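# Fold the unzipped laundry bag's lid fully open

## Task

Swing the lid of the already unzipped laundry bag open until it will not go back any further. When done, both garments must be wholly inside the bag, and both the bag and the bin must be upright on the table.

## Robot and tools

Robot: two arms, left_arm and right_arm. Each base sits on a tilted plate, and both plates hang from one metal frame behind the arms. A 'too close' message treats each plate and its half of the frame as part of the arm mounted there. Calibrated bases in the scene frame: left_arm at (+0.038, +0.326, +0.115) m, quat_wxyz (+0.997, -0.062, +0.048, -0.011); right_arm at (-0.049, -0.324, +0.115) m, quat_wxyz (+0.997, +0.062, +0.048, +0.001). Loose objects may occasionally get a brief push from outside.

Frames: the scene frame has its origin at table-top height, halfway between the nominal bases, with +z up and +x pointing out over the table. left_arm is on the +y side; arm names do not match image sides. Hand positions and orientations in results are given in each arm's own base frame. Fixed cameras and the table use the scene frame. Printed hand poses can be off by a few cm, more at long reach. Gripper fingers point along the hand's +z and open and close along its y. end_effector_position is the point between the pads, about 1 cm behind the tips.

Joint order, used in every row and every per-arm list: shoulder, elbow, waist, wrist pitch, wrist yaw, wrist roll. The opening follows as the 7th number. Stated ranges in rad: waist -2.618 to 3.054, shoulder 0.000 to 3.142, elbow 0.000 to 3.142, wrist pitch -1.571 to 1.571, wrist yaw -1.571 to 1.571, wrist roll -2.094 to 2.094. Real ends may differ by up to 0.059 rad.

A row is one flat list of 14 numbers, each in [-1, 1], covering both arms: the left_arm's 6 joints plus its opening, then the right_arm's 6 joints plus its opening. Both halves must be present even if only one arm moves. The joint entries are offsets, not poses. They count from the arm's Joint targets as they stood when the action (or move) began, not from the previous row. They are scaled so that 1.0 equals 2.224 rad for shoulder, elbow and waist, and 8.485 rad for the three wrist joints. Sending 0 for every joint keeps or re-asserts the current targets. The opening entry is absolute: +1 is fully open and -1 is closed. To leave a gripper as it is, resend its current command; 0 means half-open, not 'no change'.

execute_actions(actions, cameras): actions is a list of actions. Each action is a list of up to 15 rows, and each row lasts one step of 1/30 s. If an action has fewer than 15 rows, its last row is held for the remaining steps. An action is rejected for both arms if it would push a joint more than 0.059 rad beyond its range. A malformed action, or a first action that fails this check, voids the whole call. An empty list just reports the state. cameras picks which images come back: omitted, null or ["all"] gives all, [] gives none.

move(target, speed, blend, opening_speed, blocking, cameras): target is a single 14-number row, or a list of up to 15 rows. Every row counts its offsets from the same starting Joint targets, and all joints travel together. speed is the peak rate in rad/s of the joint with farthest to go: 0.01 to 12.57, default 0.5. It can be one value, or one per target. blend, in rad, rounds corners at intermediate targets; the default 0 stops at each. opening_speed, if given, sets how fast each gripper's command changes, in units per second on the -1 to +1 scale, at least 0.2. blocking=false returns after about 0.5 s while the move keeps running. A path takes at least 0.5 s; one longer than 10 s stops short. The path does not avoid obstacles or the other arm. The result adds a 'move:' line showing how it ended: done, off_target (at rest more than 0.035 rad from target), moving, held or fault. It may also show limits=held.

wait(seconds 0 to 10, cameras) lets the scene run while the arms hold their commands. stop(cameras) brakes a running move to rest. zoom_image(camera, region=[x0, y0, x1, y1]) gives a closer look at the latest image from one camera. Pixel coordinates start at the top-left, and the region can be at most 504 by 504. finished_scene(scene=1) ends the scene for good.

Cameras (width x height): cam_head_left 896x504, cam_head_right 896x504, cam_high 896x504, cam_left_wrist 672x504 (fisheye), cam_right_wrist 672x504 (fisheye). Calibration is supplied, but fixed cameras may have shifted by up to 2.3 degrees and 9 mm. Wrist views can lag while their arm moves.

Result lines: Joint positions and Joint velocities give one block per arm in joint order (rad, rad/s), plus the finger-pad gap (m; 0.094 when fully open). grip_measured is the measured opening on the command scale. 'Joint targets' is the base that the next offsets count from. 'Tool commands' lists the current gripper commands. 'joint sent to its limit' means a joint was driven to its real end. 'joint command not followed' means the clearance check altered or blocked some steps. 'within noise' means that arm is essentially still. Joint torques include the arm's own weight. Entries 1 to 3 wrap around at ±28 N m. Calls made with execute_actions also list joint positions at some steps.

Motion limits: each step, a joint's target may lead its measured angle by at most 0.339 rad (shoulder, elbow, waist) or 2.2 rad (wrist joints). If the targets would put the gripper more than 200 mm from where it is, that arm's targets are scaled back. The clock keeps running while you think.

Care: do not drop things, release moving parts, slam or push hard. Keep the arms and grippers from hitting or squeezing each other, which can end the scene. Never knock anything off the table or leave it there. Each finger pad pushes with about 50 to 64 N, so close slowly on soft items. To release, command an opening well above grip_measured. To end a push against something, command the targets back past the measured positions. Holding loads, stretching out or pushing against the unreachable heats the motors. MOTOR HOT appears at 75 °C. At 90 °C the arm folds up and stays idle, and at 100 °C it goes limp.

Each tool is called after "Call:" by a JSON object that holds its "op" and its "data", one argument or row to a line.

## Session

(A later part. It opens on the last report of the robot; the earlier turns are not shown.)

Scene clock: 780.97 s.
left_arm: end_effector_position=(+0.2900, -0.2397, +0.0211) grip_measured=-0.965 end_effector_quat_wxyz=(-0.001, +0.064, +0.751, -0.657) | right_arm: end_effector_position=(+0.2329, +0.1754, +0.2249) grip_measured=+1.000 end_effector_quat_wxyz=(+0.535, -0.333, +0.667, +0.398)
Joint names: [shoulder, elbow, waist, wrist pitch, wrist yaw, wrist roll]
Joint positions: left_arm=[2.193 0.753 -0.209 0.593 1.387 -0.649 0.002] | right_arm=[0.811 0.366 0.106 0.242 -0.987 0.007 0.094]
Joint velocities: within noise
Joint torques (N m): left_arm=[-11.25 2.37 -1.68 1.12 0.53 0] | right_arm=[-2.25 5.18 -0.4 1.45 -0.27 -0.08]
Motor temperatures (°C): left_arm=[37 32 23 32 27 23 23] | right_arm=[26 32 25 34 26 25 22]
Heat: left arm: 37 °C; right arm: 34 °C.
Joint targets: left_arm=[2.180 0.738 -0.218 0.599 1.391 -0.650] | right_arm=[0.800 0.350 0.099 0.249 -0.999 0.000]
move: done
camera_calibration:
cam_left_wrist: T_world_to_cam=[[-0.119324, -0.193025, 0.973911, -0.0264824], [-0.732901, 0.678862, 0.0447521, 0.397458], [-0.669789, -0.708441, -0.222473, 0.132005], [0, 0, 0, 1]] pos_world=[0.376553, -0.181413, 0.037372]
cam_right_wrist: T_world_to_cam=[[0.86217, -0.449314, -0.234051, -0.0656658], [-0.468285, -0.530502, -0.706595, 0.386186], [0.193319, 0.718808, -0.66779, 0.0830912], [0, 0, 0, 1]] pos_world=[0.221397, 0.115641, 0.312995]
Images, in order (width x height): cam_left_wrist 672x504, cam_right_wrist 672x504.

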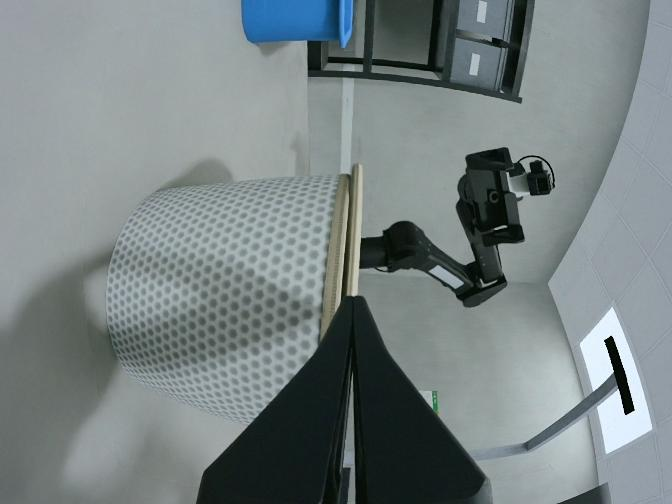

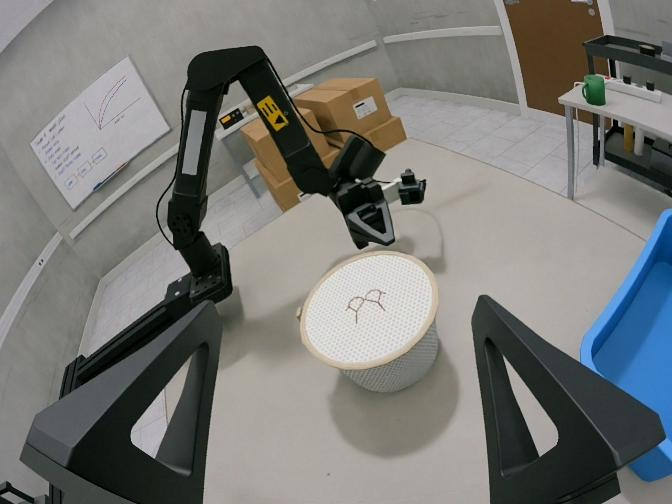

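Call:
{"op": "move", "data": {
  "target": [0.0234,0,0,0.0017,0,0,-0.97,0,0,0,0,0,0,1],
  "speed": 0.2,
  "cameras": ["cam_left_wrist"]
}}

Call:
{"op": "zoom_image", "data": {
  "camera": "cam_left_wrist",
  "region": [290, 180, 430, 340]
}}

Scene clock: 790.57 s.
left_arm: end_effector_position=(+0.2901, -0.2397, +0.0186) grip_measured=-0.965 end_effector_quat_wxyz=(+0.000, +0.065, +0.751, -0.657) | right_arm: end_effector_position=(+0.2329, +0.1754, +0.2249) grip_measured=+1.000 end_effector_quat_wxyz=(+0.535, -0.333, +0.667, +0.398)
Joint names: [shoulder, elbow, waist, wrist pitch, wrist yaw, wrist roll]
Joint positions: left_arm=[2.204 0.753 -0.209 0.607 1.387 -0.651 0.002] | right_arm=[0.811 0.366 0.106 0.242 -0.987 0.007 0.094]
Joint velocities: within noise
Joint torques (N m): left_arm=[-7.72 2.59 -1.78 1.12 0.56 0.03] | right_arm=[-2.25 5.16 -0.4 1.44 -0.27 -0.09]
Motor temperatures (°C): left_arm=[36 32 23 33 27 23 23] | right_arm=[26 32 25 34 26 25 22]
Heat: left arm: 36 °C; right arm: 34 °C.
Joint targets: left_arm=[2.232 0.738 -0.218 0.614 1.392 -0.650] | right_arm=[0.800 0.350 0.099 0.249 -0.999 0.000]
move: done
camera_calibration:
cam_left_wrist: T_world_to_cam=[[-0.121464, -0.192767, 0.973698, -0.0233794], [-0.733304, 0.678549, 0.0428592, 0.397723], [-0.668963, -0.70881, -0.223776, 0.13116], [0, 0, 0, 1]] pos_world=[0.376553, -0.181414, 0.0350689]
Images, in order (width x height): cam_left_wrist 672x504.

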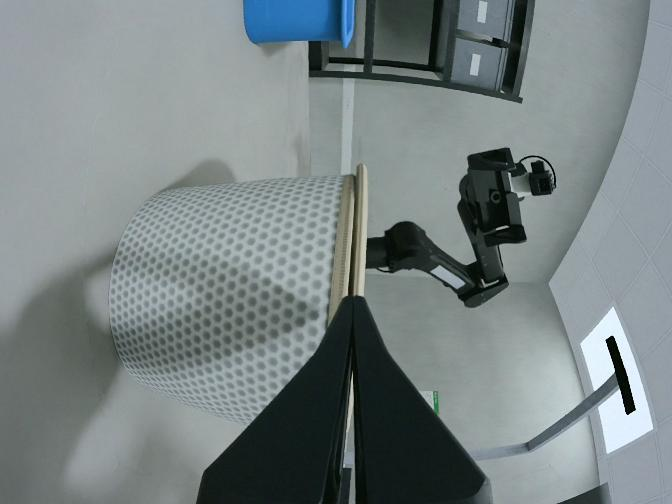

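Scaled by 3.150 from the camera's 672x504 image, which has a finer 960x720 frame.

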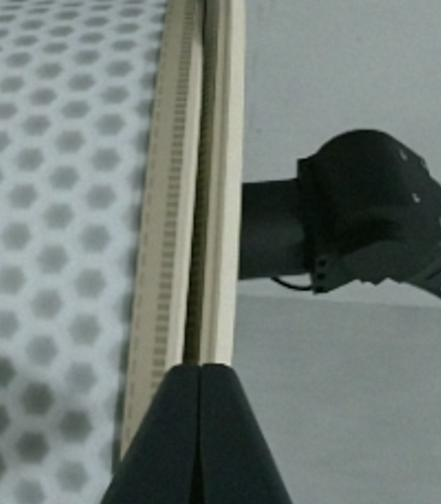

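Call:
{"op": "move", "data": {
  "target": [0.0396,-0.0049,-0.0504,0.0475,-0.0092,-0.0369,-0.97,0,0,0,0,0,0,1],
  "speed": 0.2,
  "cameras": ["cam_left_wrist","cam_right_wrist"]
}}

Call:
{"op": "zoom_image", "data": {
  "camera": "cam_left_wrist",
  "region": [250, 180, 450, 400]
}}

Call:
{"op": "zoom_image", "data": {
  "camera": "cam_right_wrist",
  "region": [280, 180, 480, 400]
}}

Scene clock: 802.63 s.
left_arm: end_effector_position=(+0.2873, -0.2756, +0.0143) grip_measured=-0.965 end_effector_quat_wxyz=(-0.002, +0.068, +0.749, -0.659) | right_arm: end_effector_position=(+0.2329, +0.1754, +0.2249) grip_measured=+1.000 end_effector_quat_wxyz=(+0.535, -0.333, +0.667, +0.398)
Joint names: [shoulder, elbow, waist, wrist pitch, wrist yaw, wrist roll]
Joint positions: left_arm=[2.29 0.742 -0.32 1.012 1.309 -0.963 0.002] | right_arm=[0.811 0.366 0.106 0.242 -0.987 0.007 0.094]
Joint velocities: within noise
Joint torques (N m): left_arm=[-7.71 2.35 -1.98 1.32 0.39 -0.07] | right_arm=[-2.26 5.18 -0.39 1.44 -0.27 -0.09]
Motor temperatures (°C): left_arm=[33 32 23 33 27 23 23] | right_arm=[26 32 25 34 26 25 22]
Heat: left arm: 33 °C; right arm: 34 °C.
Joint targets: left_arm=[2.320 0.727 -0.330 1.017 1.313 -0.963] | right_arm=[0.800 0.350 0.099 0.249 -0.999 0.000]
move: done
camera_calibration:
cam_left_wrist: T_world_to_cam=[[-0.124537, -0.186681, 0.974495, -0.023872], [-0.727533, 0.685006, 0.038248, 0.420452], [-0.674675, -0.704214, -0.221125, 0.10574], [0, 0, 0, 1]] pos_world=[0.37426, -0.218005, 0.0305635]
cam_right_wrist: T_world_to_cam=[[0.86217, -0.449314, -0.234051, -0.0656658], [-0.468285, -0.530502, -0.706595, 0.386186], [0.193319, 0.718808, -0.66779, 0.0830912], [0, 0, 0, 1]] pos_world=[0.221397, 0.115641, 0.312995]
Images, in order (width x height): cam_left_wrist 672x504, cam_right_wrist 672x504.

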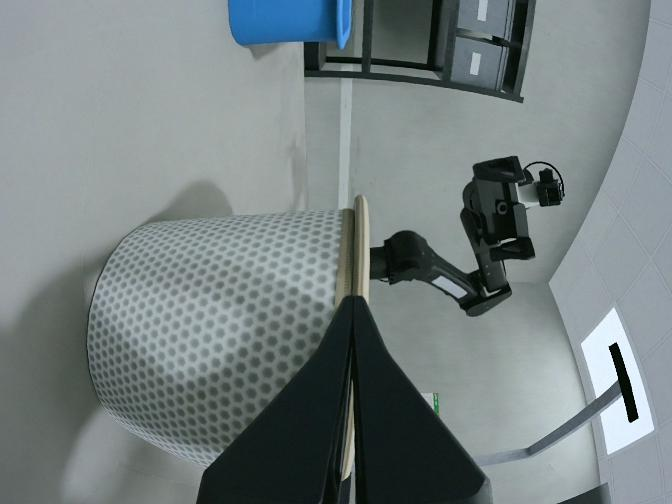

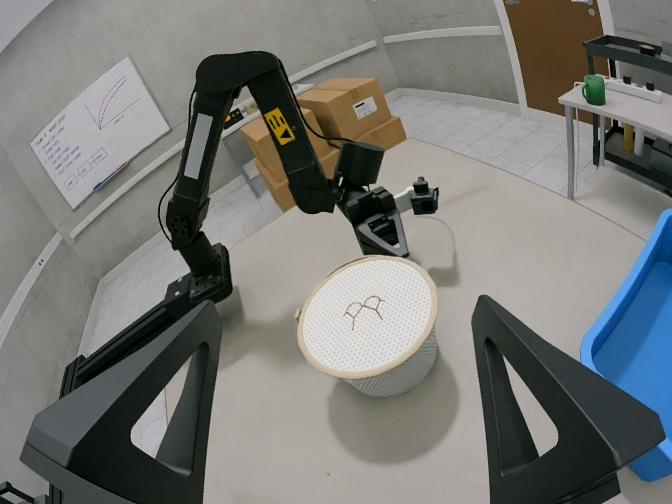

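Scaled by 2.291 from the camera's 672x504 image, which has a finer 960x720 frame.

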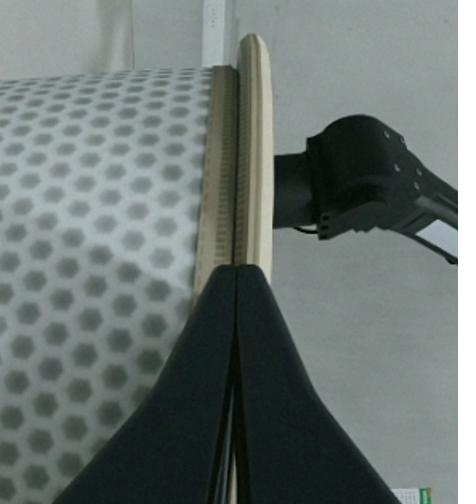

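Scaled by 2.291 from the camera's 672x504 image, which has a finer 960x720 frame.

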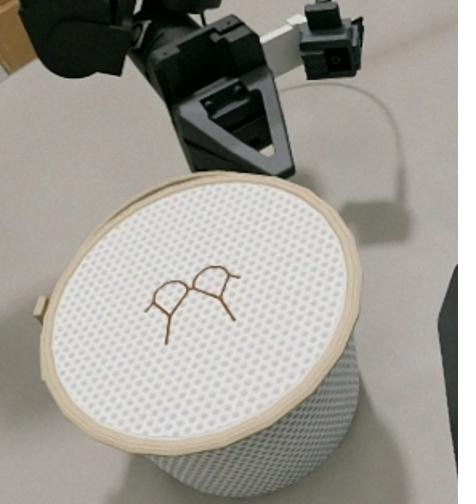

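Call:
{"op": "move", "data": {
  "target": [-0.0382,-0.0414,-0.0112,0.0121,-0.0033,-0.0057,-0.97,0,0,0,0,0,0,1],
  "speed": 0.2,
  "cameras": ["cam_left_wrist","cam_right_wrist"]
}}

Call:
{"op": "zoom_image", "data": {
  "camera": "cam_left_wrist",
  "region": [250, 180, 450, 400]
}}

Call:
{"op": "zoom_image", "data": {
  "camera": "cam_right_wrist",
  "region": [280, 180, 480, 400]
}}

Scene clock: 827.60 s.
left_arm: end_effector_position=(+0.2662, -0.2765, +0.0181) grip_measured=-0.965 end_effector_quat_wxyz=(-0.003, +0.065, +0.750, -0.658) | right_arm: end_effector_position=(+0.2329, +0.1754, +0.2249) grip_measured=+1.000 end_effector_quat_wxyz=(+0.535, -0.333, +0.667, +0.398)
Joint names: [shoulder, elbow, waist, wrist pitch, wrist yaw, wrist roll]
Joint positions: left_arm=[2.258 0.649 -0.346 1.114 1.284 -1.011 0.002] | right_arm=[0.811 0.366 0.106 0.242 -0.987 0.007 0.094]
Joint velocities: within noise
Joint torques (N m): left_arm=[-12.27 1.89 -1.81 1.42 0.35 -0.03] | right_arm=[-2.25 5.18 -0.39 1.44 -0.26 -0.09]
Motor temperatures (°C): left_arm=[33 31 24 33 26 23 23] | right_arm=[26 32 25 34 26 25 22]
Heat: left arm: 33 °C; right arm: 34 °C.
Joint targets: left_arm=[2.236 0.634 -0.355 1.119 1.285 -1.011] | right_arm=[0.800 0.350 0.099 0.249 -0.999 0.000]
move: done
camera_calibration:
cam_left_wrist: T_world_to_cam=[[-0.11859, -0.189928, 0.974609, -0.0329745], [-0.729185, 0.682878, 0.0443498, 0.405278], [-0.673963, -0.705411, -0.219475, 0.0911684], [0, 0, 0, 1]] pos_world=[0.353056, -0.218707, 0.0341725]
cam_right_wrist: T_world_to_cam=[[0.86217, -0.449314, -0.234051, -0.0656658], [-0.468285, -0.530502, -0.706595, 0.386186], [0.193319, 0.718808, -0.66779, 0.0830912], [0, 0, 0, 1]] pos_world=[0.221397, 0.115641, 0.312995]
Images, in order (width x height): cam_left_wrist 672x504, cam_right_wrist 672x504.

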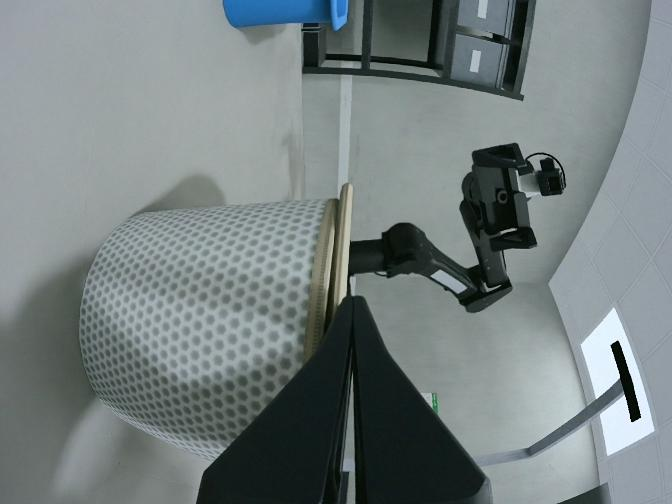

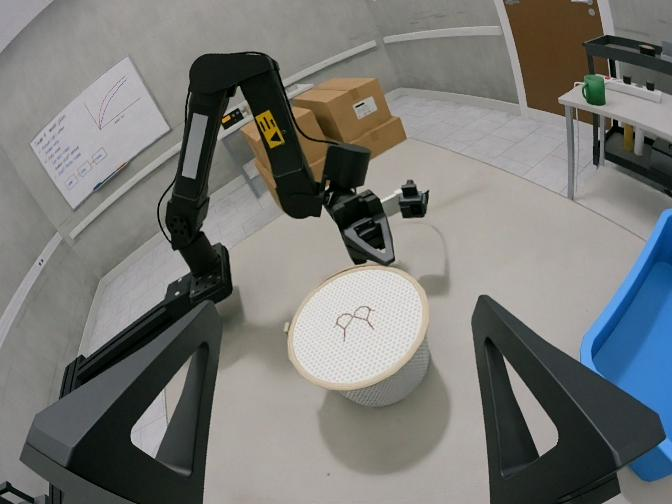

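Scaled by 2.291 from the camera's 672x504 image, which has a finer 960x720 frame.

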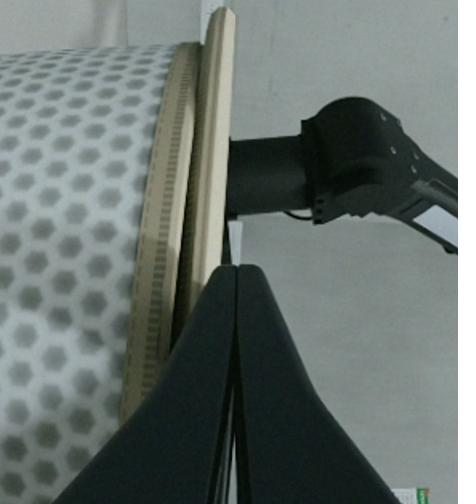

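Scaled by 2.291 from the camera's 672x504 image, which has a finer 960x720 frame.

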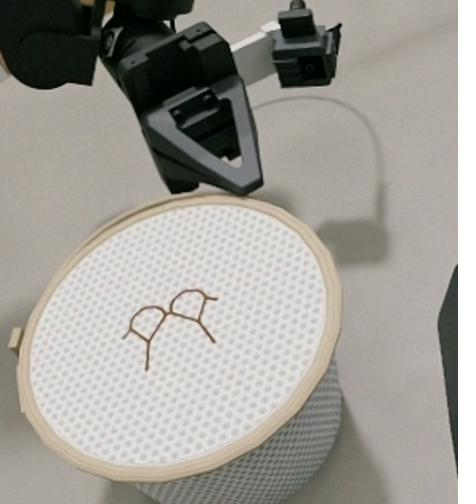

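Call:
{"op": "move", "data": {
  "target": [-0.0499,0.0387,0.0899,-0.0925,0.0165,0.0732,-0.97,0,0,0,0,0,0,1],
  "speed": 0.4,
  "cameras": ["cam_left_wrist","cam_right_wrist"]
}}

Call:
{"op": "zoom_image", "data": {
  "camera": "cam_left_wrist",
  "region": [250, 130, 450, 350]
}}

Call:
{"op": "zoom_image", "data": {
  "camera": "cam_right_wrist",
  "region": [280, 180, 480, 400]
}}

Scene clock: 884.17 s.
left_arm: end_effector_position=(+0.2685, -0.2207, +0.0162) grip_measured=-0.965 end_effector_quat_wxyz=(-0.002, +0.062, +0.754, -0.654) | right_arm: end_effector_position=(+0.2329, +0.1754, +0.2249) grip_measured=+1.000 end_effector_quat_wxyz=(+0.535, -0.333, +0.667, +0.398)
Joint names: [shoulder, elbow, waist, wrist pitch, wrist yaw, wrist roll]
Joint positions: left_arm=[2.148 0.705 -0.161 0.351 1.407 -0.404 0.002] | right_arm=[0.811 0.366 0.106 0.242 -0.987 0.007 0.094]
Joint velocities: within noise
Joint torques (N m): left_arm=[-11.97 5.18 -0.85 0.57 0.74 0.14] | right_arm=[-2.28 5.18 -0.39 1.44 -0.27 -0.09]
Motor temperatures (°C): left_arm=[33 31 23 35 26 23 23] | right_arm=[26 32 25 34 26 25 22]
Heat: left arm: 35 °C; right arm: 34 °C.
Joint targets: left_arm=[2.124 0.720 -0.155 0.335 1.425 -0.390] | right_arm=[0.800 0.350 0.099 0.249 -0.999 0.000]
move: done
camera_calibration:
cam_left_wrist: T_world_to_cam=[[-0.11631, -0.201137, 0.972634, -0.0232465], [-0.734305, 0.676813, 0.0521518, 0.368788], [-0.668781, -0.708144, -0.226416, 0.129865], [0, 0, 0, 1]] pos_world=[0.354951, -0.162313, 0.0327808]
cam_right_wrist: T_world_to_cam=[[0.86217, -0.449314, -0.234051, -0.0656658], [-0.468285, -0.530502, -0.706595, 0.386186], [0.193319, 0.718808, -0.66779, 0.0830912], [0, 0, 0, 1]] pos_world=[0.221397, 0.115641, 0.312995]
Images, in order (width x height): cam_left_wrist 672x504, cam_right_wrist 672x504.

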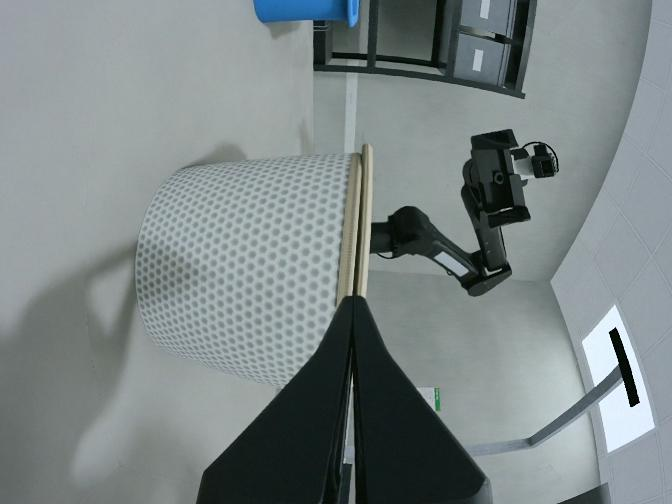

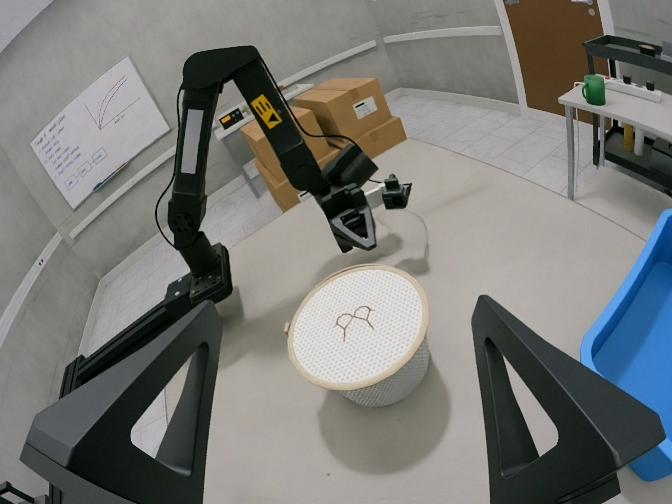

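Scaled by 2.291 from the camera's 672x504 image, which has a finer 960x720 frame.

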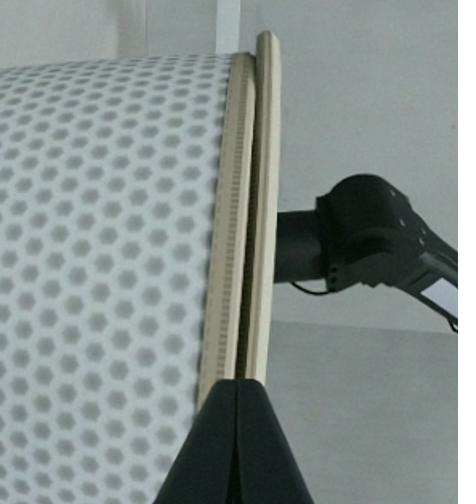

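Scaled by 2.291 from the camera's 672x504 image, which has a finer 960x720 frame.

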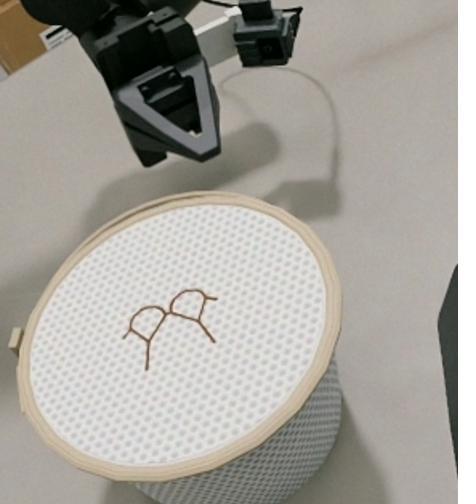

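Call:
{"op": "move", "data": {
  "target": [-0.0076,0,0,-0.0018,0,0,-0.85,0,0,0,0,0,0,1],
  "speed": 0.2,
  "cameras": ["cam_left_wrist"]
}}

Call:
{"op": "zoom_image", "data": {
  "camera": "cam_left_wrist",
  "region": [290, 180, 430, 340]
}}

Scene clock: 905.07 s.
left_arm: end_effector_position=(+0.2688, -0.2207, +0.0203) grip_measured=-0.851 end_effector_quat_wxyz=(-0.001, +0.063, +0.754, -0.654) | right_arm: end_effector_position=(+0.2329, +0.1754, +0.2249) grip_measured=+1.000 end_effector_quat_wxyz=(+0.535, -0.333, +0.667, +0.398)
Joint names: [shoulder, elbow, waist, wrist pitch, wrist yaw, wrist roll]
Joint positions: left_arm=[2.132 0.705 -0.161 0.336 1.408 -0.403 0.007] | right_arm=[0.811 0.366 0.106 0.242 -0.987 0.007 0.094]
Joint velocities: within noise
Joint torques (N m): left_arm=[-11.77 5.33 -0.59 0.58 0.78 0.14] | right_arm=[-2.26 5.16 -0.4 1.44 -0.27 -0.09]
Motor temperatures (°C): left_arm=[35 31 23 33 27 23 23] | right_arm=[26 32 25 34 26 25 22]
Heat: left arm: 35 °C; right arm: 34 °C.
Joint targets: left_arm=[2.108 0.720 -0.155 0.319 1.425 -0.390] | right_arm=[0.800 0.350 0.099 0.249 -0.999 0.000]
move: done
camera_calibration:
cam_left_wrist: T_world_to_cam=[[-0.118943, -0.200079, 0.972533, -0.0262991], [-0.73408, 0.677253, 0.0495514, 0.368941], [-0.668565, -0.708023, -0.227429, 0.130949], [0, 0, 0, 1]] pos_world=[0.355252, -0.162413, 0.0370769]
Images, in order (width x height): cam_left_wrist 672x504.

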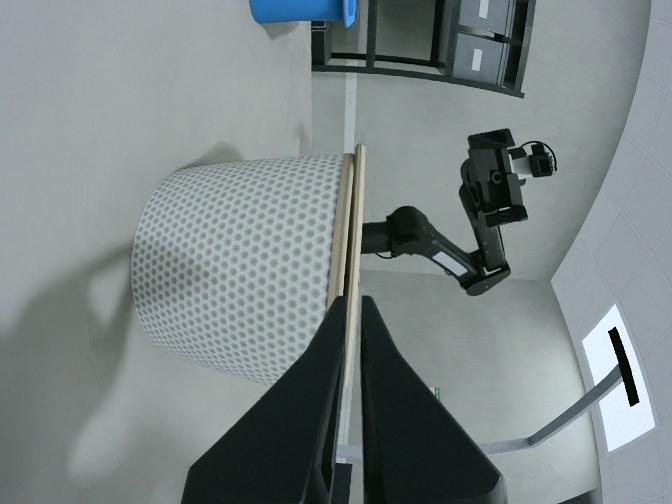

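Scaled by 3.150 from the camera's 672x504 image, which has a finer 960x720 frame.

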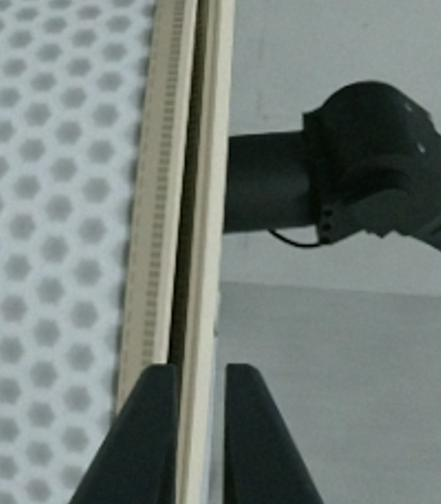

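Call:
{"op": "move", "data": {
  "target": [0.0279,-0.0405,-0.0103,0.0154,0.0006,-0.0065,-0.97,0,0,0,0,0,0,1],
  "speed": 0.2,
  "cameras": ["cam_left_wrist"]
}}

Call:
{"op": "zoom_image", "data": {
  "camera": "cam_left_wrist",
  "region": [290, 180, 430, 340]
}}

Scene clock: 937.27 s.
left_arm: end_effector_position=(+0.2546, -0.2210, +0.0145) grip_measured=-0.965 end_effector_quat_wxyz=(-0.006, +0.061, +0.752, -0.657) | right_arm: end_effector_position=(+0.2329, +0.1754, +0.2249) grip_measured=+1.000 end_effector_quat_wxyz=(+0.535, -0.333, +0.667, +0.398)
Joint names: [shoulder, elbow, waist, wrist pitch, wrist yaw, wrist roll]
Joint positions: left_arm=[2.144 0.643 -0.169 0.442 1.412 -0.445 0.002] | right_arm=[0.811 0.366 0.106 0.242 -0.987 0.007 0.094]
Joint velocities: within noise
Joint torques (N m): left_arm=[-7.04 2.03 -1.73 0.86 0.69 0] | right_arm=[-2.25 5.18 -0.39 1.44 -0.26 -0.09]
Motor temperatures (°C): left_arm=[35 31 23 31 27 23 23] | right_arm=[26 32 25 34 26 25 22]
Heat: left arm: 35 °C; right arm: 34 °C.
Joint targets: left_arm=[2.170 0.631 -0.178 0.450 1.430 -0.446] | right_arm=[0.800 0.350 0.099 0.249 -0.999 0.000]
move: done
camera_calibration:
cam_left_wrist: T_world_to_cam=[[-0.108938, -0.194201, 0.974894, -0.0235962], [-0.730382, 0.680899, 0.054021, 0.358768], [-0.674295, -0.706161, -0.216017, 0.121585], [0, 0, 0, 1]] pos_world=[0.341451, -0.163009, 0.0298871]
Images, in order (width x height): cam_left_wrist 672x504.

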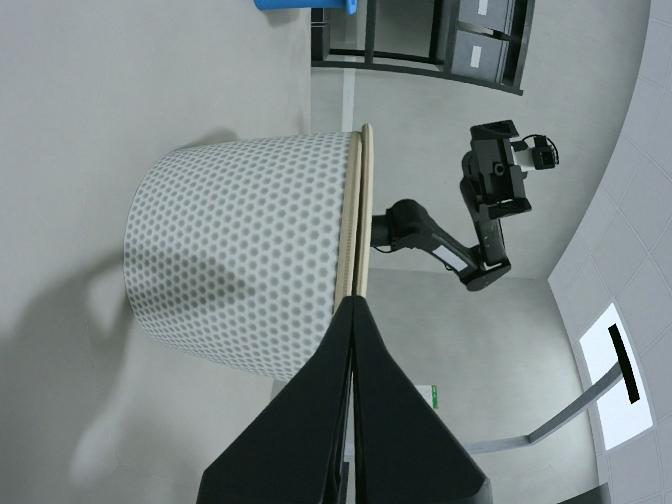

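Scaled by 3.150 from the camera's 672x504 image, which has a finer 960x720 frame.

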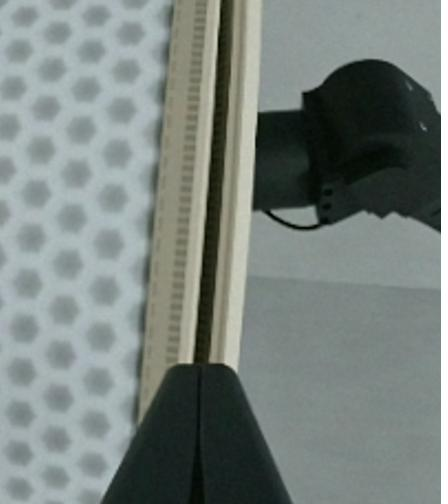

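Call:
{"op": "move", "data": {
  "target": [
    [0.0369,-0.0216,-0.0445,0.0625,-0.01,-0.047,-0.97,0,0,0,0,0,0,1],
    [0.0688,-0.0049,-0.0845,0.0902,-0.0189,-0.0694,-0.97,0,0,0,0,0,0,1]
  ],
  "speed": 0.25,
  "cameras": ["cam_left_wrist","cam_right_wrist"]
}}

Call:
{"op": "zoom_image", "data": {
  "camera": "cam_left_wrist",
  "region": [250, 130, 450, 350]
}}

Call:
{"op": "zoom_image", "data": {
  "camera": "cam_right_wrist",
  "region": [280, 180, 480, 400]
}}

Scene clock: 970.63 s.
left_arm: end_effector_position=(+0.2555, -0.2756, +0.0099) grip_measured=-0.965 end_effector_quat_wxyz=(-0.002, +0.063, +0.751, -0.657) | right_arm: end_effector_position=(+0.2329, +0.1754, +0.2249) grip_measured=+1.000 end_effector_quat_wxyz=(+0.535, -0.333, +0.667, +0.398)
Joint names: [shoulder, elbow, waist, wrist pitch, wrist yaw, wrist roll]
Joint positions: left_arm=[2.293 0.607 -0.356 1.212 1.268 -1.034 0.002] | right_arm=[0.811 0.366 0.106 0.242 -0.987 0.007 0.094]
Joint velocities: within noise
Joint torques (N m): left_arm=[-6.99 3.85 -2.02 1.39 0.36 0] | right_arm=[-2.26 5.16 -0.4 1.44 -0.27 -0.09]
Motor temperatures (°C): left_arm=[32 30 23 32 27 23 23] | right_arm=[26 32 25 34 26 25 22]
Heat: left arm: 32 °C; right arm: 34 °C.
Joint targets: left_arm=[2.323 0.619 -0.366 1.216 1.270 -1.034] | right_arm=[0.800 0.350 0.099 0.249 -0.999 0.000]
move: done
camera_calibration:
cam_left_wrist: T_world_to_cam=[[-0.116669, -0.192709, 0.974295, -0.0272595], [-0.733649, 0.677953, 0.0462422, 0.397006], [-0.669438, -0.709396, -0.220477, 0.0806178], [0, 0, 0, 1]] pos_world=[0.342051, -0.217215, 0.0259748]
cam_right_wrist: T_world_to_cam=[[0.86217, -0.449314, -0.234051, -0.0656658], [-0.468285, -0.530502, -0.706595, 0.386186], [0.193319, 0.718808, -0.66779, 0.0830912], [0, 0, 0, 1]] pos_world=[0.221397, 0.115641, 0.312995]
Images, in order (width x height): cam_left_wrist 672x504, cam_right_wrist 672x504.

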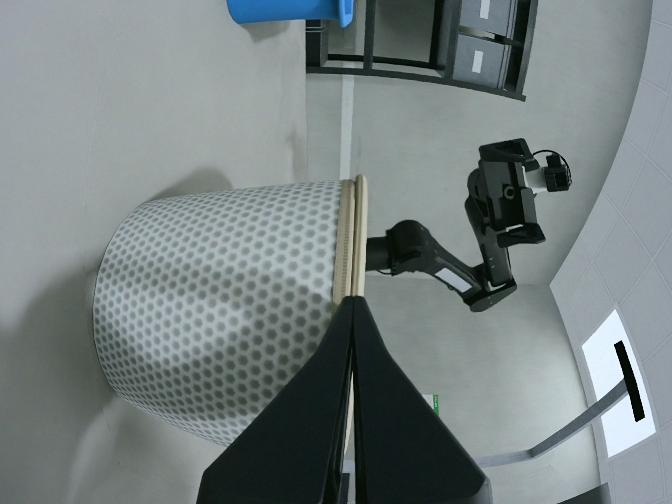

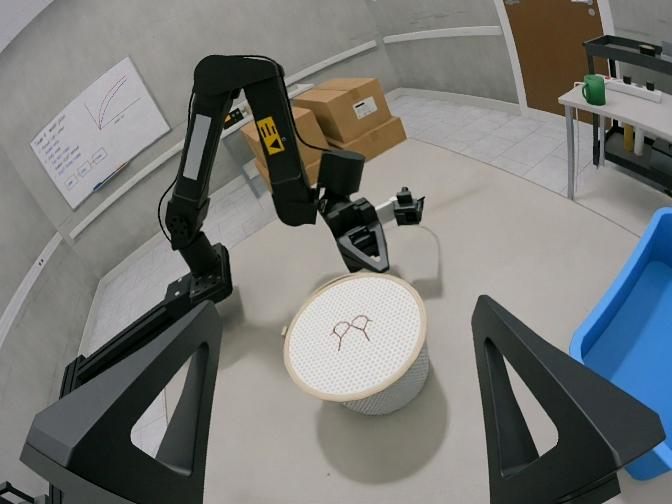

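Scaled by 2.291 from the camera's 672x504 image, which has a finer 960x720 frame.

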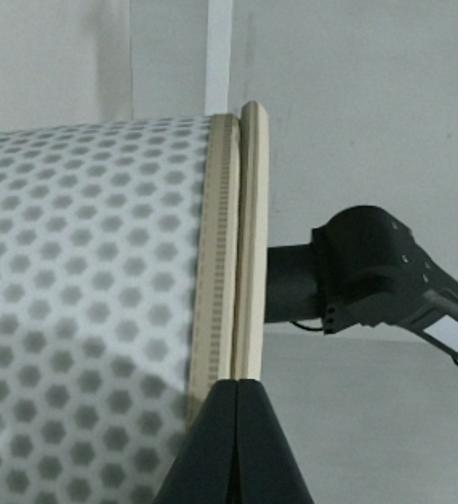

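Scaled by 2.291 from the camera's 672x504 image, which has a finer 960x720 frame.

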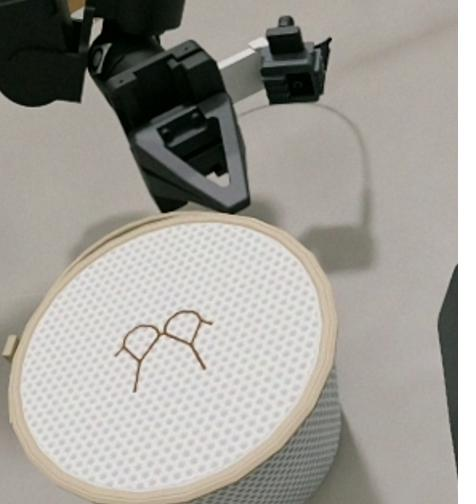

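Call:
{"op": "move", "data": {
  "target": [0,0,0,0,0,0,-0.97,0.5027,0.2527,0.2127,-0.068,0.0953,0.2416,1],
  "speed": 0.8
}}

Scene clock: 1026.90 s.
left_arm: end_effector_position=(+0.2556, -0.2756, +0.0099) grip_measured=-0.965 end_effector_quat_wxyz=(-0.002, +0.062, +0.751, -0.657) | right_arm: end_effector_position=(+0.2707, +0.2132, -0.0480) grip_measured=+1.000 end_effector_quat_wxyz=(-0.063, +0.658, +0.738, +0.139)
Joint names: [shoulder, elbow, waist, wrist pitch, wrist yaw, wrist roll]
Joint positions: left_arm=[2.293 0.607 -0.356 1.212 1.268 -1.035 0.002] | right_arm=[1.905 0.883 0.562 -0.312 -0.197 2.043 0.094]
Joint velocities: within noise
Joint torques (N m): left_arm=[-6.91 4.1 -1.84 1.39 0.38 0.04] | right_arm=[-6.72 6.74 1.81 0.43 -0.1 0.04]
Motor temperatures (°C): left_arm=[30 31 23 33 26 23 23] | right_arm=[26 32 25 33 26 25 22]
Heat: left arm: 33 °C; right arm: 33 °C.
Joint targets: left_arm=[2.323 0.619 -0.366 1.215 1.270 -1.034] | right_arm=[1.918 0.912 0.573 -0.327 -0.191 2.050]
move: done
camera_calibration:
cam_left_wrist: T_world_to_cam=[[-0.116304, -0.192739, 0.974333, -0.0273924], [-0.733911, 0.677656, 0.0464462, 0.397026], [-0.669215, -0.709671, -0.220267, 0.0804756], [0, 0, 0, 1]] pos_world=[0.342051, -0.217215, 0.0259751]
cam_right_wrist: T_world_to_cam=[[-0.992353, -0.0352777, -0.118285, 0.274131], [-0.116213, 0.58996, 0.799025, -0.0307255], [0.0415955, 0.806661, -0.589549, -0.107553], [0, 0, 0, 1]] pos_world=[0.272938, 0.114557, -0.00643211]

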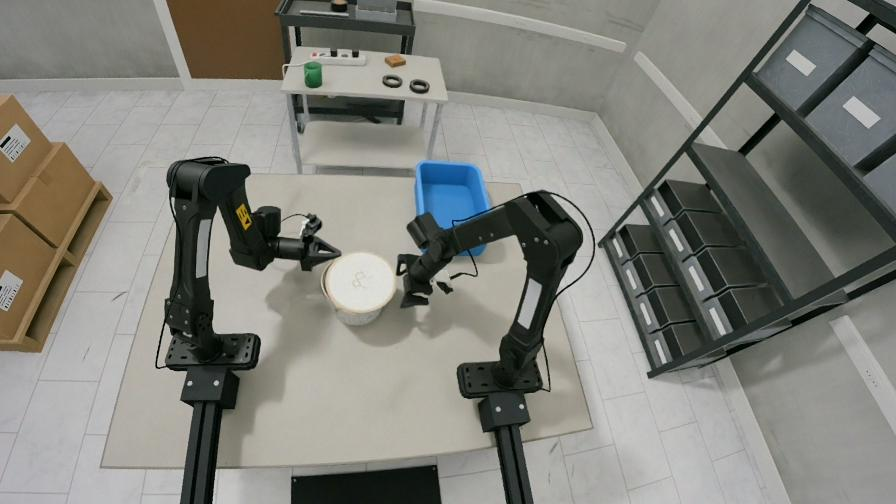

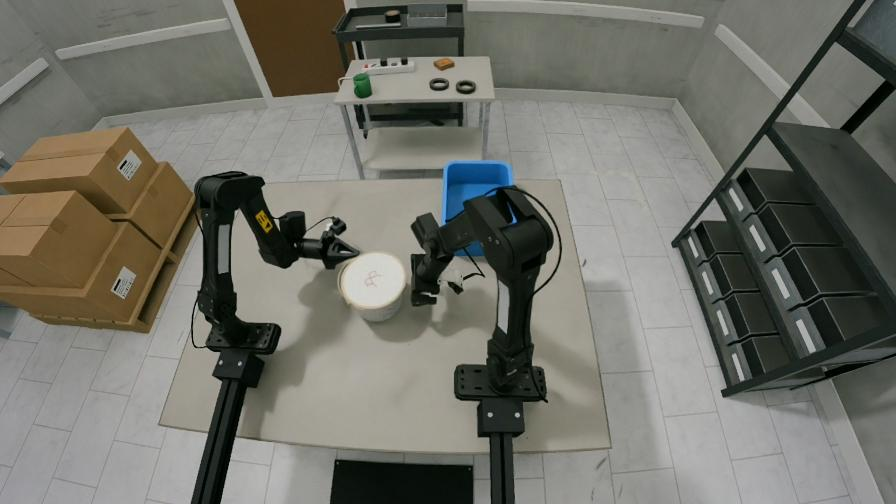

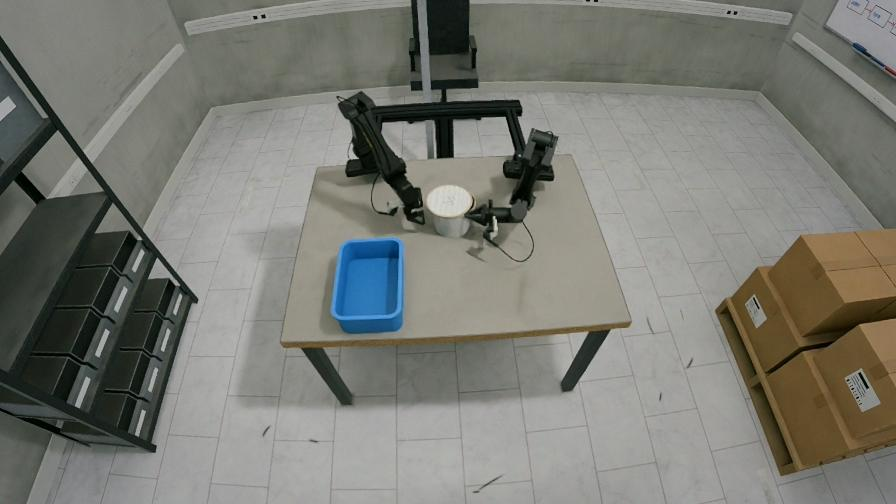

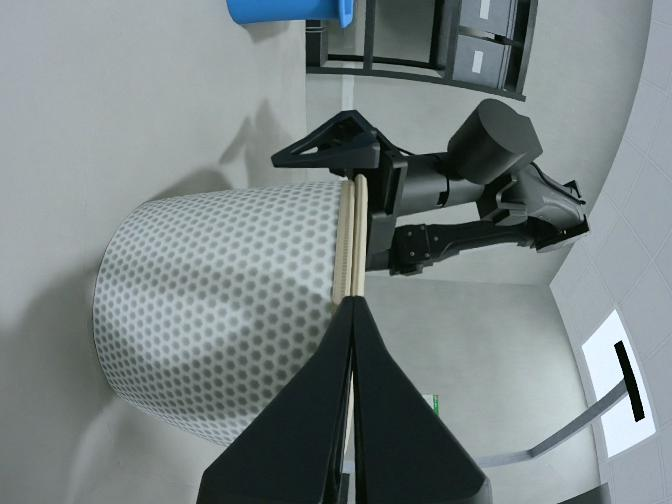

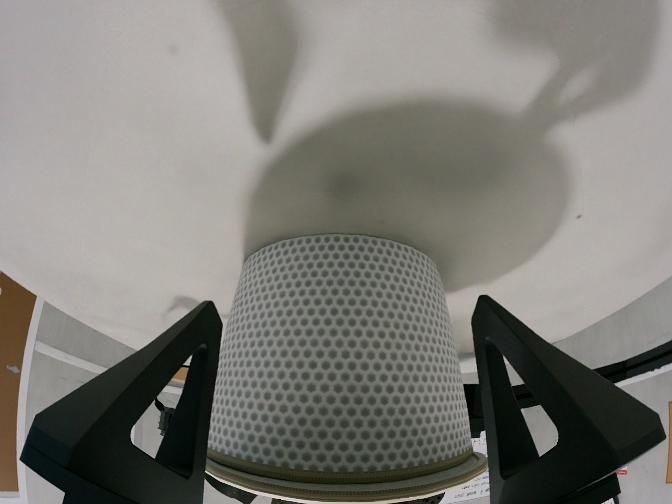

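Call:
{"op": "move", "data": {
  "target": [0,0,0,0,0,0,-0.97,0.0279,0.0328,0.027,0.0002,0.0017,0,1],
  "speed": 0.1,
  "cameras": ["cam_head_left","cam_left_wrist","cam_right_wrist"]
}}

Call:
{"op": "zoom_image", "data": {
  "camera": "cam_head_left",
  "region": [290, 220, 450, 340]
}}

Scene clock: 1039.87 s.
left_arm: end_effector_position=(+0.2556, -0.2756, +0.0100) grip_measured=-0.965 end_effector_quat_wxyz=(-0.001, +0.063, +0.751, -0.657) | right_arm: end_effector_position=(+0.2764, +0.2391, -0.0497) grip_measured=+1.000 end_effector_quat_wxyz=(-0.059, +0.636, +0.756, +0.143)
Joint names: [shoulder, elbow, waist, wrist pitch, wrist yaw, wrist roll]
Joint positions: left_arm=[2.293 0.607 -0.356 1.213 1.268 -1.035 0.002] | right_arm=[1.963 0.959 0.621 -0.315 -0.183 2.043 0.094]
Joint velocities: within noise
Joint torques (N m): left_arm=[-7.09 4.08 -2 1.42 0.37 -0.01] | right_arm=[-6.93 6.61 2 0.52 -0.09 0.05]
Motor temperatures (°C): left_arm=[30 30 23 33 26 23 23] | right_arm=[27 33 25 32 26 25 22]
Heat: left arm: 33 °C; right arm: 33 °C.
Joint targets: left_arm=[2.323 0.619 -0.366 1.216 1.270 -1.034] | right_arm=[1.980 0.985 0.633 -0.326 -0.176 2.050]
move: done
camera_calibration:
cam_left_wrist: T_world_to_cam=[[-0.116644, -0.192676, 0.974305, -0.0273585], [-0.733977, 0.677606, 0.0461295, 0.397041], [-0.669083, -0.709737, -0.220459, 0.0804432], [0, 0, 0, 1]] pos_world=[0.342051, -0.217215, 0.0260746]
cam_right_wrist: T_world_to_cam=[[-0.986364, -0.0896523, -0.138019, 0.290975], [-0.16431, 0.584482, 0.794596, -0.0296324], [0.00943208, 0.806439, -0.591242, -0.120793], [0, 0, 0, 1]] pos_world=[0.283278, 0.140819, -0.00771236]
Images, in order (width x height): cam_head_left 896x504, cam_left_wrist 672x504, cam_right_wrist 672x504.

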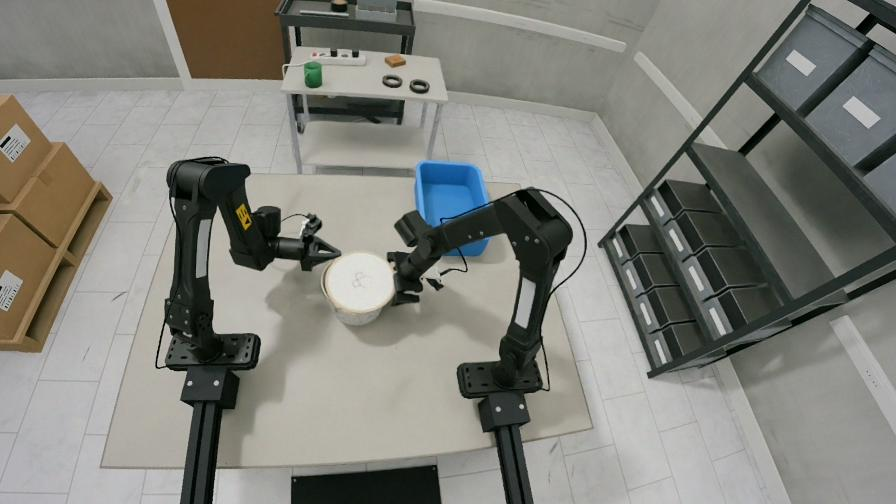

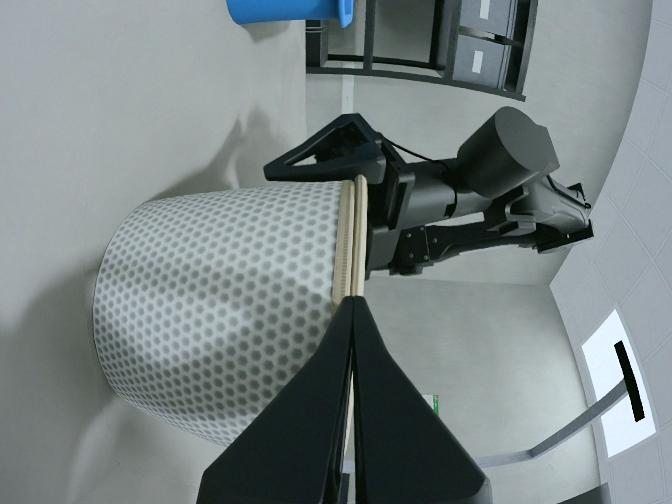

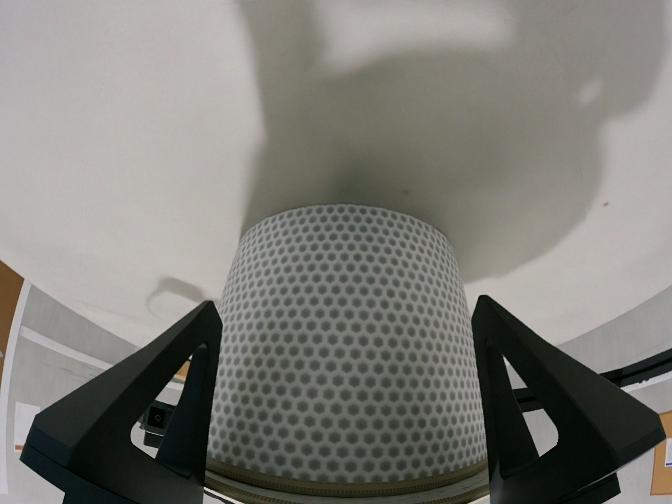

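Scaled by 3.150 from the camera's 896x504 image, which has a finer 1280x720 frame.

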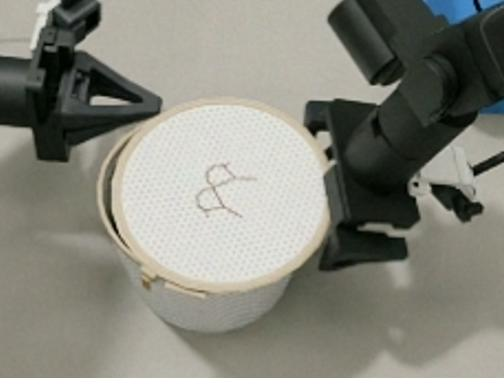

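Call:
{"op": "move", "data": {
  "target": [0.0225,0.0216,-0.0346,0.0118,-0.0079,-0.0113,-0.97,0,0,0,0,0,0,1],
  "speed": 0.1,
  "cameras": ["cam_head_left","cam_left_wrist","cam_right_wrist"]
}}

Call:
{"op": "zoom_image", "data": {
  "camera": "cam_head_left",
  "region": [290, 220, 450, 340]
}}

Call:
{"op": "zoom_image", "data": {
  "camera": "cam_left_wrist",
  "region": [250, 130, 450, 350]
}}

Scene clock: 1070.80 s.
left_arm: end_effector_position=(+0.2591, -0.3011, +0.0082) grip_measured=-0.965 end_effector_quat_wxyz=(+0.003, +0.065, +0.750, -0.658) | right_arm: end_effector_position=(+0.2748, +0.2377, -0.0503) grip_measured=+1.000 end_effector_quat_wxyz=(-0.060, +0.637, +0.756, +0.138)
Joint names: [shoulder, elbow, waist, wrist pitch, wrist yaw, wrist roll]
Joint positions: left_arm=[2.342 0.656 -0.432 1.312 1.198 -1.129 0.002] | right_arm=[1.963 0.959 0.621 -0.324 -0.183 2.044 0.094]
Joint velocities: within noise
Joint torques (N m): left_arm=[-7.45 3.81 -1.95 1.53 0.3 -0.03] | right_arm=[-6.91 6.6 1.99 0.58 -0.1 0.05]
Motor temperatures (°C): left_arm=[29 30 23 33 26 23 23] | right_arm=[27 32 25 31 26 25 22]
Heat: left arm: 33 °C; right arm: 32 °C.
Joint targets: left_arm=[2.373 0.668 -0.443 1.316 1.203 -1.130] | right_arm=[1.980 0.985 0.633 -0.326 -0.177 2.050]
move: done
camera_calibration:
cam_left_wrist: T_world_to_cam=[[-0.126047, -0.188832, 0.973886, -0.0264937], [-0.73502, 0.677081, 0.0361518, 0.417215], [-0.666226, -0.711269, -0.22414, 0.0630892], [0, 0, 0, 1]] pos_world=[0.345354, -0.242618, 0.0248596]
cam_right_wrist: T_world_to_cam=[[-0.987373, -0.0898447, -0.130468, 0.289762], [-0.158308, 0.58927, 0.792275, -0.0314747], [0.00569906, 0.802925, -0.596053, -0.118382], [0, 0, 0, 1]] pos_world=[0.281795, 0.139633, -0.00782071]
Images, in order (width x height): cam_head_left 896x504, cam_left_wrist 672x504, cam_right_wrist 672x504.

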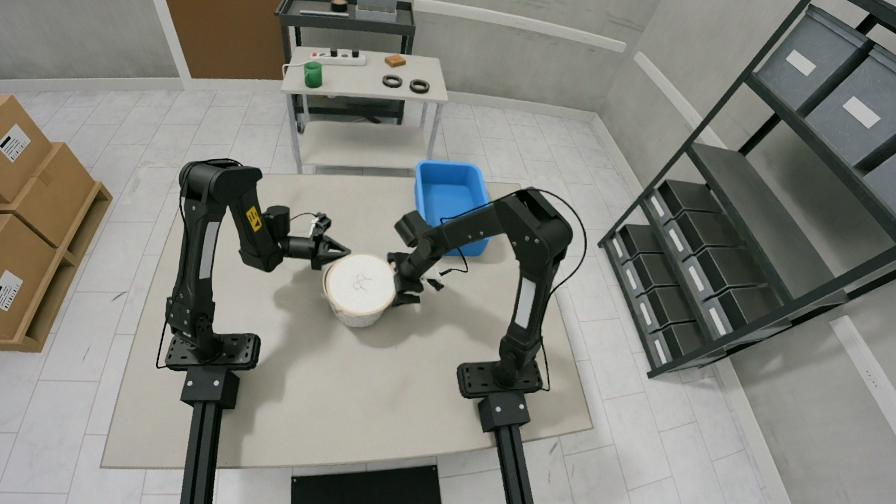

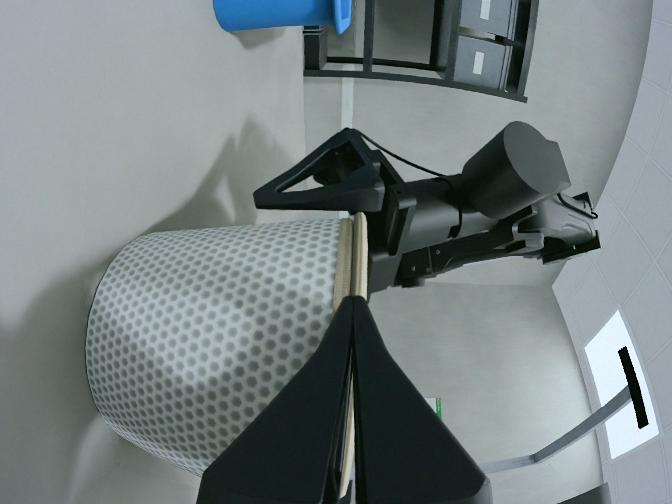

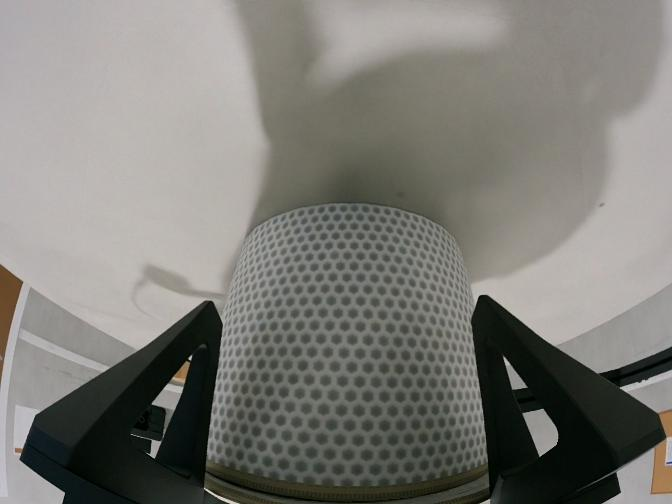

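Scaled by 3.150 from the camera's 896x504 image, which has a finer 1280x720 frame.

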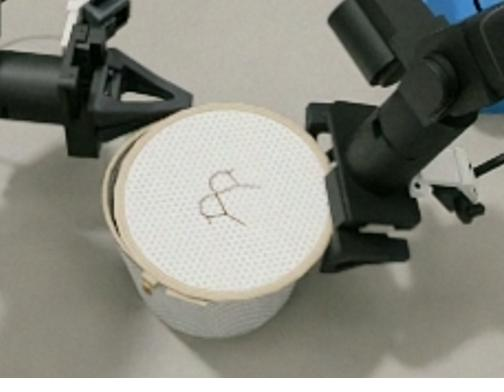

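Scaled by 2.291 from the camera's 672x504 image, which has a finer 960x720 frame.

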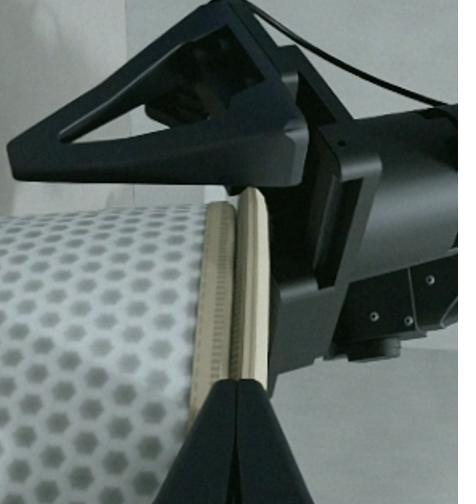

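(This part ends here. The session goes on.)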